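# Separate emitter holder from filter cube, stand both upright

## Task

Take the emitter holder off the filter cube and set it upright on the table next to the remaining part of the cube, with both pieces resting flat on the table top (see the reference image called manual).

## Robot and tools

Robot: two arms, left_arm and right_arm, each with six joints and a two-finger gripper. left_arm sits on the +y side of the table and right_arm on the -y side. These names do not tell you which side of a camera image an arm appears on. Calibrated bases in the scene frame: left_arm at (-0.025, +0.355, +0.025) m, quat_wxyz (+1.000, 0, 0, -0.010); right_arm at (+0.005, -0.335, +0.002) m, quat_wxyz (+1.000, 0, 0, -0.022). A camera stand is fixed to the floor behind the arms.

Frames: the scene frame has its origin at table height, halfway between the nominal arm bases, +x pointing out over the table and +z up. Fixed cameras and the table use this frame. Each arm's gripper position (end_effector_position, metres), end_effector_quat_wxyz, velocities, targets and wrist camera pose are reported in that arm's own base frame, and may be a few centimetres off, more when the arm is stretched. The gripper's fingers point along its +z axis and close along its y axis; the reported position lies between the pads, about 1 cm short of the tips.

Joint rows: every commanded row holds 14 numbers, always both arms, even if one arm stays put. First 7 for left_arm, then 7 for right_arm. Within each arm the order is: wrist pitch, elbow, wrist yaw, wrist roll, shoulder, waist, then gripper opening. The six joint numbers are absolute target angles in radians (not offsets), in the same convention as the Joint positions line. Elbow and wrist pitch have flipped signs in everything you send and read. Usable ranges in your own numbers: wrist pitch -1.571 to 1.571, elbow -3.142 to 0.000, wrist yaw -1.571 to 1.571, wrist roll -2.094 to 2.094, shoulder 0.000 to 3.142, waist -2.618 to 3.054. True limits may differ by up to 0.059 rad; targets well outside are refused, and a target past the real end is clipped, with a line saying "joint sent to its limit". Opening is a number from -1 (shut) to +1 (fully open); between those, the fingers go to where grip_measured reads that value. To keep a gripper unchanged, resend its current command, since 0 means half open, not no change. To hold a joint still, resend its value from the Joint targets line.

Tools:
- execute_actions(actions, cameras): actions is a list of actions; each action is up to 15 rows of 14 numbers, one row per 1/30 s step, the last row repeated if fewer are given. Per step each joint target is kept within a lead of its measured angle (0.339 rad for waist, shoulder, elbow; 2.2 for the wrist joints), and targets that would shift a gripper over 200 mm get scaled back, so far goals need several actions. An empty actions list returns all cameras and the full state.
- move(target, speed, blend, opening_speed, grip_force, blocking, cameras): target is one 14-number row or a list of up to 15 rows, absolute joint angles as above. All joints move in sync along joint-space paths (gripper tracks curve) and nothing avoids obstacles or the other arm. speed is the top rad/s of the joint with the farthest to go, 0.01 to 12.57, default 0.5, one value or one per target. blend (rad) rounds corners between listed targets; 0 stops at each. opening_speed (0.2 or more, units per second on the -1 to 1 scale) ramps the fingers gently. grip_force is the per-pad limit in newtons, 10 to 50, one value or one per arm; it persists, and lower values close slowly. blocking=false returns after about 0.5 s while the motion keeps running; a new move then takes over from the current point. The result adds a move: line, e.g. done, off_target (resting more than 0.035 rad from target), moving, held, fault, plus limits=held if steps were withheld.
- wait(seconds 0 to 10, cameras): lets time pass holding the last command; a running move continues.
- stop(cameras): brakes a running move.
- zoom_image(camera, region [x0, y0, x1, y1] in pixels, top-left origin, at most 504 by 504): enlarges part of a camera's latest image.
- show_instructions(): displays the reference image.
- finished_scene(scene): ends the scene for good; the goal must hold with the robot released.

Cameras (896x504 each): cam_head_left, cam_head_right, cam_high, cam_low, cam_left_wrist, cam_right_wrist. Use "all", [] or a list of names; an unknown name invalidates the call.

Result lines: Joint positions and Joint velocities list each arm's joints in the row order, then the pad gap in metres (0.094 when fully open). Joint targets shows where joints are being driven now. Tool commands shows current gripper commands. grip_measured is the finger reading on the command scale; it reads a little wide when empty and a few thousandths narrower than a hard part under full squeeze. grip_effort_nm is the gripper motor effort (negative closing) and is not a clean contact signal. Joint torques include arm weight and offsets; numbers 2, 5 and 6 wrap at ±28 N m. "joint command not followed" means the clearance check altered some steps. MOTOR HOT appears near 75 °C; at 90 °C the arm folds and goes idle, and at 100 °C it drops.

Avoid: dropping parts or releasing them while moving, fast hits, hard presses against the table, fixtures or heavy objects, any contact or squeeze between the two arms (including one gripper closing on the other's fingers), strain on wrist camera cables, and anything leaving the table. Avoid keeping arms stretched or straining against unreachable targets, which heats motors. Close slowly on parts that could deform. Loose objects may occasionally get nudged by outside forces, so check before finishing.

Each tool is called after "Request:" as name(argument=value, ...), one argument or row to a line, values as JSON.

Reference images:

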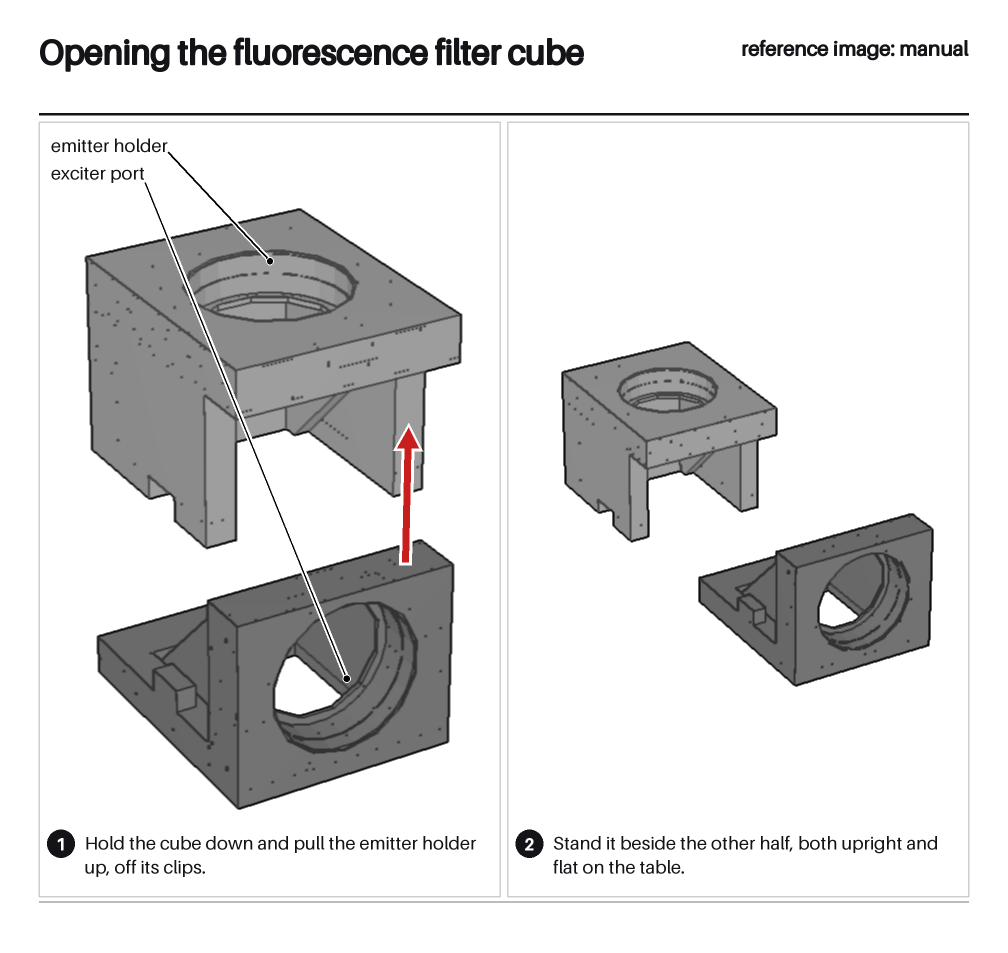

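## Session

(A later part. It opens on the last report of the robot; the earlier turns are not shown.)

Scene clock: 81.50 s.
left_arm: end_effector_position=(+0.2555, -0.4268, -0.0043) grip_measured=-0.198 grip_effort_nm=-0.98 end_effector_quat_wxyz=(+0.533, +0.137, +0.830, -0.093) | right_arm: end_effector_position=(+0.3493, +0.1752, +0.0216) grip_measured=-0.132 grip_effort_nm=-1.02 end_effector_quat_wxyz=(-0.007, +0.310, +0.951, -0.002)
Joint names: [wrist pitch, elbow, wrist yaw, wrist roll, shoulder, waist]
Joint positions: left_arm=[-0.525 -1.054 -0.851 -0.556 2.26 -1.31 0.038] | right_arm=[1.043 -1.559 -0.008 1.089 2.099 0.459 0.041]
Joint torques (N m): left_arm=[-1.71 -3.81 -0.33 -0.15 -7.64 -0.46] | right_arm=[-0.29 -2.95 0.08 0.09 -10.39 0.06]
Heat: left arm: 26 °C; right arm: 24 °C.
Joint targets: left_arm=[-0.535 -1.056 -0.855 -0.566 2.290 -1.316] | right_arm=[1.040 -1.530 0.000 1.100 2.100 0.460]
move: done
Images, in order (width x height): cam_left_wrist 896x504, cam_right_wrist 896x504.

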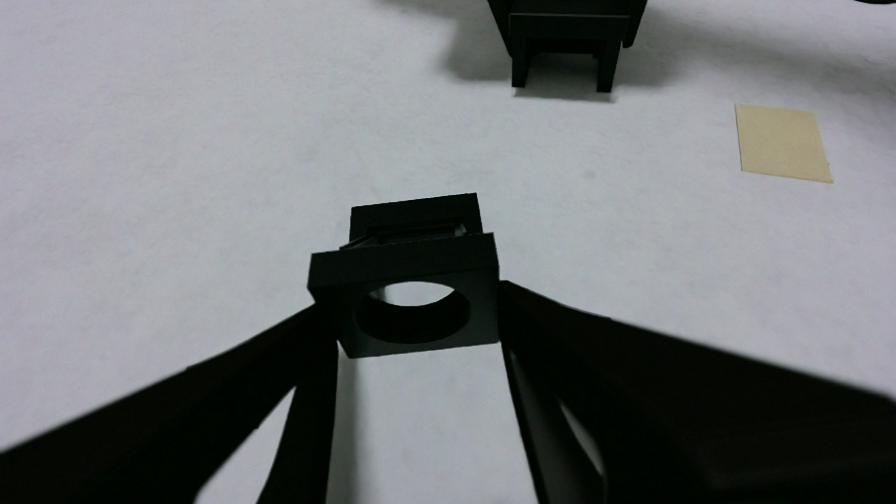

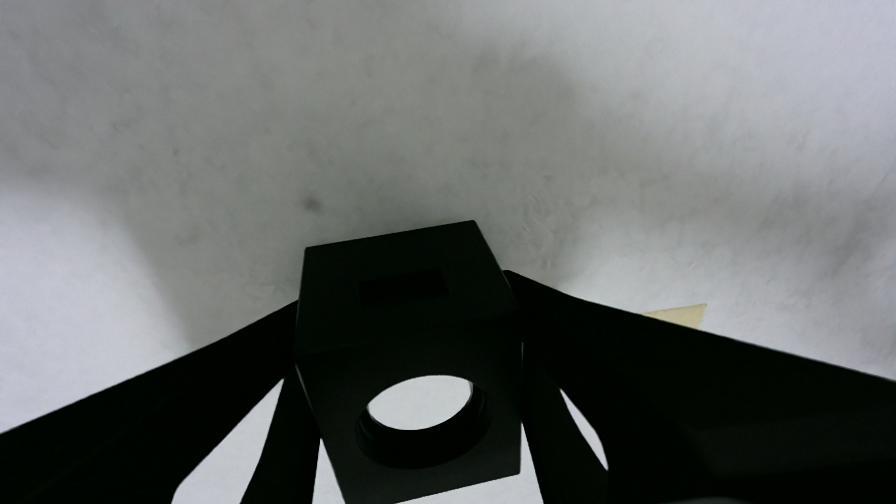

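Request:
move(
  target=[-0.530,-1.056,-0.853,-0.561,2.280,-1.314,0.5,1.043,-1.547,0,1.094,2.100,0.46,0.5],
  opening_speed=0.8,
  cameras=["cam_left_wrist","cam_right_wrist"],
)

Scene clock: 83.57 s.
left_arm: end_effector_position=(+0.2555, -0.4268, -0.0042) grip_measured=+0.498 grip_effort_nm=0.13 end_effector_quat_wxyz=(+0.533, +0.137, +0.830, -0.093) | right_arm: end_effector_position=(+0.3481, +0.1747, +0.0204) grip_measured=+0.497 grip_effort_nm=0.16 end_effector_quat_wxyz=(-0.009, +0.310, +0.951, -0.003)
Joint names: [wrist pitch, elbow, wrist yaw, wrist roll, shoulder, waist]
Joint positions: left_arm=[-0.526 -1.054 -0.851 -0.556 2.26 -1.31 0.07] | right_arm=[1.042 -1.554 -0.009 1.089 2.099 0.459 0.07]
Joint torques (N m): left_arm=[-1.65 -3.85 -0.31 -0.09 -8.29 -0.28] | right_arm=[-0.24 -4.96 0.1 0.03 -10.35 0.05]
Heat: left arm: 27 °C; right arm: 24 °C.
Joint targets: left_arm=[-0.530 -1.056 -0.853 -0.561 2.280 -1.314] | right_arm=[1.043 -1.547 0.000 1.094 2.100 0.460]
move: done
Images, in order (width x height): cam_left_wrist 896x504, cam_right_wrist 896x504.

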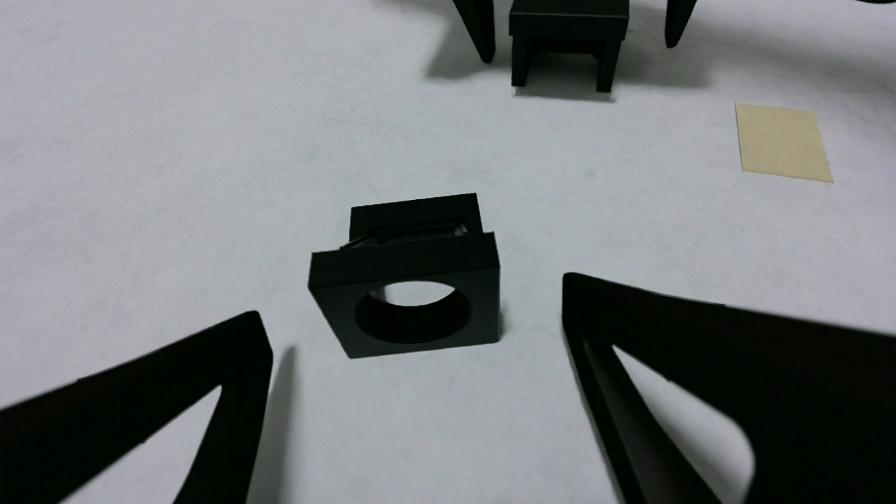

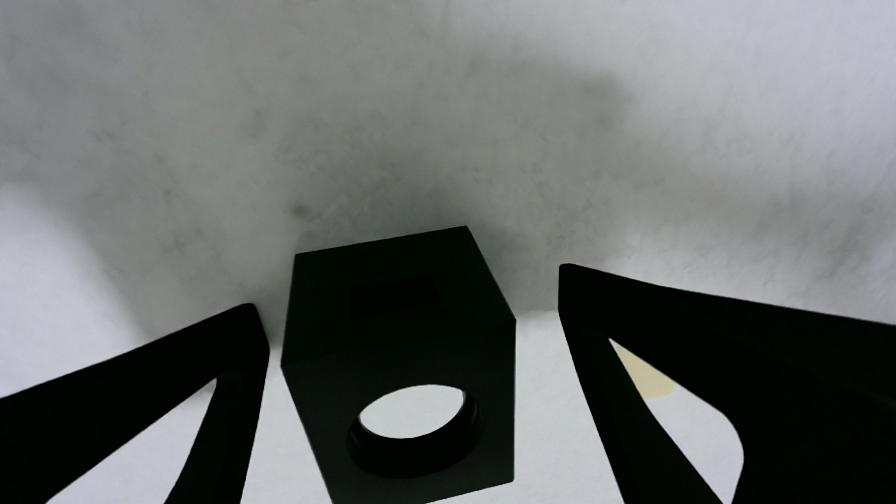

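Request:
move(
  target=[
    [-0.495,-1.008,-0.884,-0.606,2.235,-1.355,0.5,1.21,-1.70,0,1.094,2.09,0.46,0.5],
    [-0.223,-0.884,-0.966,-0.741,1.946,-1.47,0.5,1.392,-1.90,0,1.094,2.04,0.46,0.5],
  ],
  speed=0.5,
  blend=0.03,
  cameras=["cam_left_wrist","cam_right_wrist","cam_low"],
)

Request:
zoom_image(
  camera="cam_low",
  region=[390, 230, 490, 300],
)

Request:
zoom_image(
  camera="cam_left_wrist",
  region=[350, 0, 650, 300],
)

Scene clock: 85.87 s.
left_arm: end_effector_position=(+0.1894, -0.3907, +0.0424) grip_measured=+0.498 grip_effort_nm=0.13 end_effector_quat_wxyz=(+0.524, +0.148, +0.834, -0.087) | right_arm: end_effector_position=(+0.3609, +0.1811, +0.1101) grip_measured=+0.497 grip_effort_nm=0.15 end_effector_quat_wxyz=(+0.003, +0.310, +0.951, +0.009)
Joint names: [wrist pitch, elbow, wrist yaw, wrist roll, shoulder, waist]
Joint positions: left_arm=[-0.238 -0.893 -0.949 -0.729 1.975 -1.466 0.07] | right_arm=[1.357 -1.879 -0.009 1.089 2.076 0.459 0.07]
Joint torques (N m): left_arm=[-1.25 -3.37 -0.54 -0.17 -10.07 -0.28] | right_arm=[0.01 -8.03 0.09 0.03 -13.6 0.03]
Heat: left arm: 27 °C; right arm: 25 °C.
Joint targets: left_arm=[-0.223 -0.884 -0.966 -0.741 1.946 -1.470] | right_arm=[1.392 -1.900 0.000 1.094 2.040 0.460]
move: off_target (right_arm); right_arm: the shoulder is farthest, 0.036 rad from its target
Images, in order (width x height): cam_low 896x504, cam_left_wrist 896x504, cam_right_wrist 896x504.

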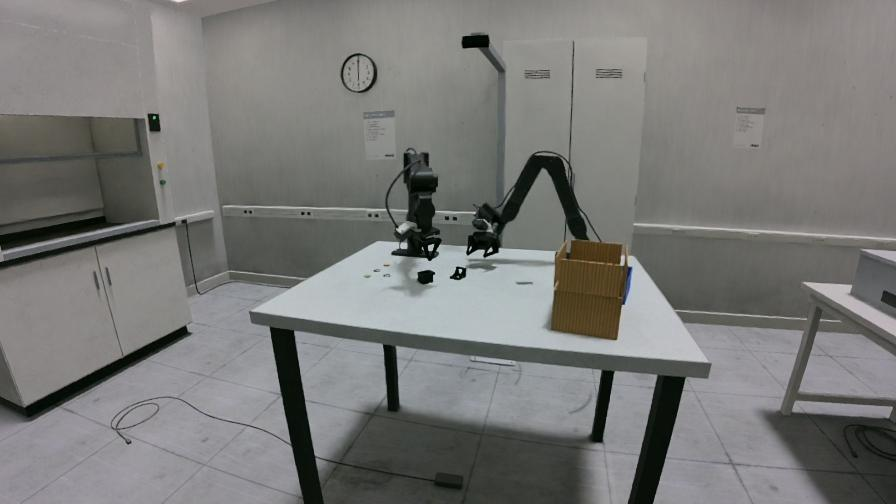

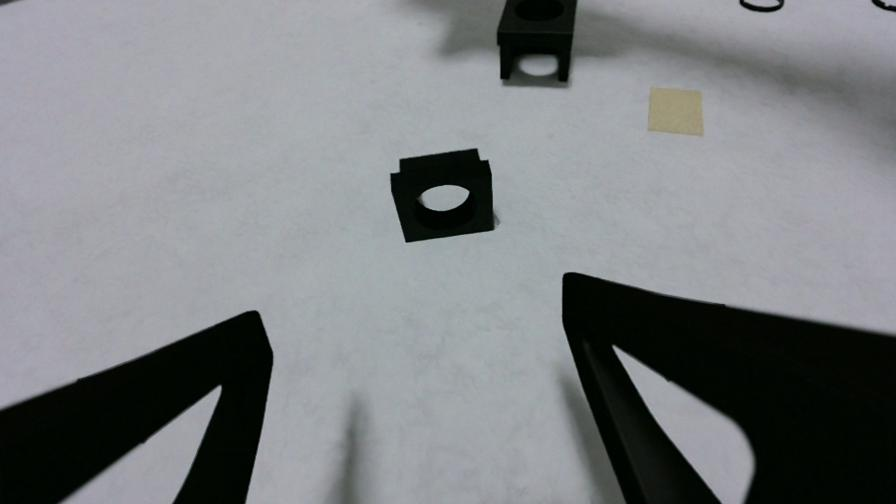

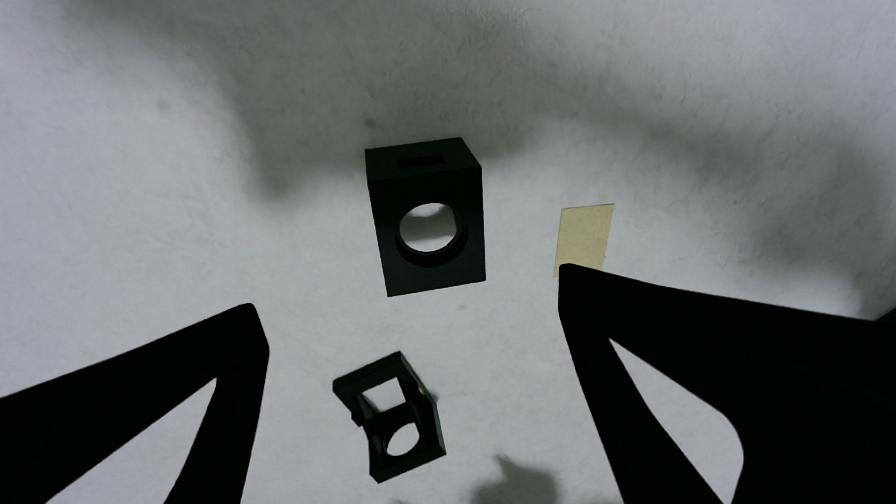

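Scaled by 5.040 from the camera's 896x504 image, which has a finer 1280x720 frame.

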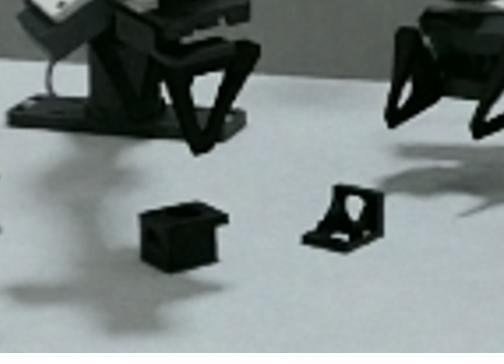

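Scaled by 1.680 from the camera's 896x504 image, which has a finer 1280x720 frame.

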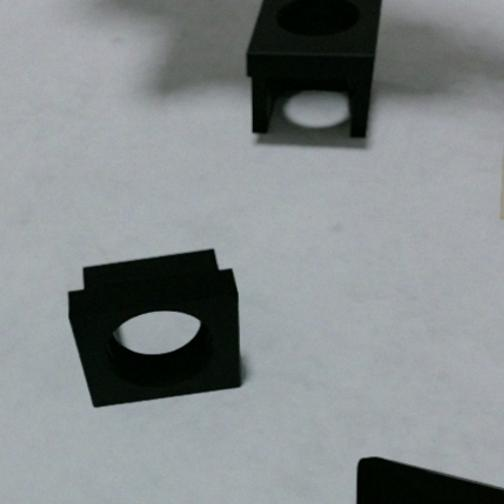

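Request:
finished_scene(
  scene=1,
)

The scene is finished: the task was done.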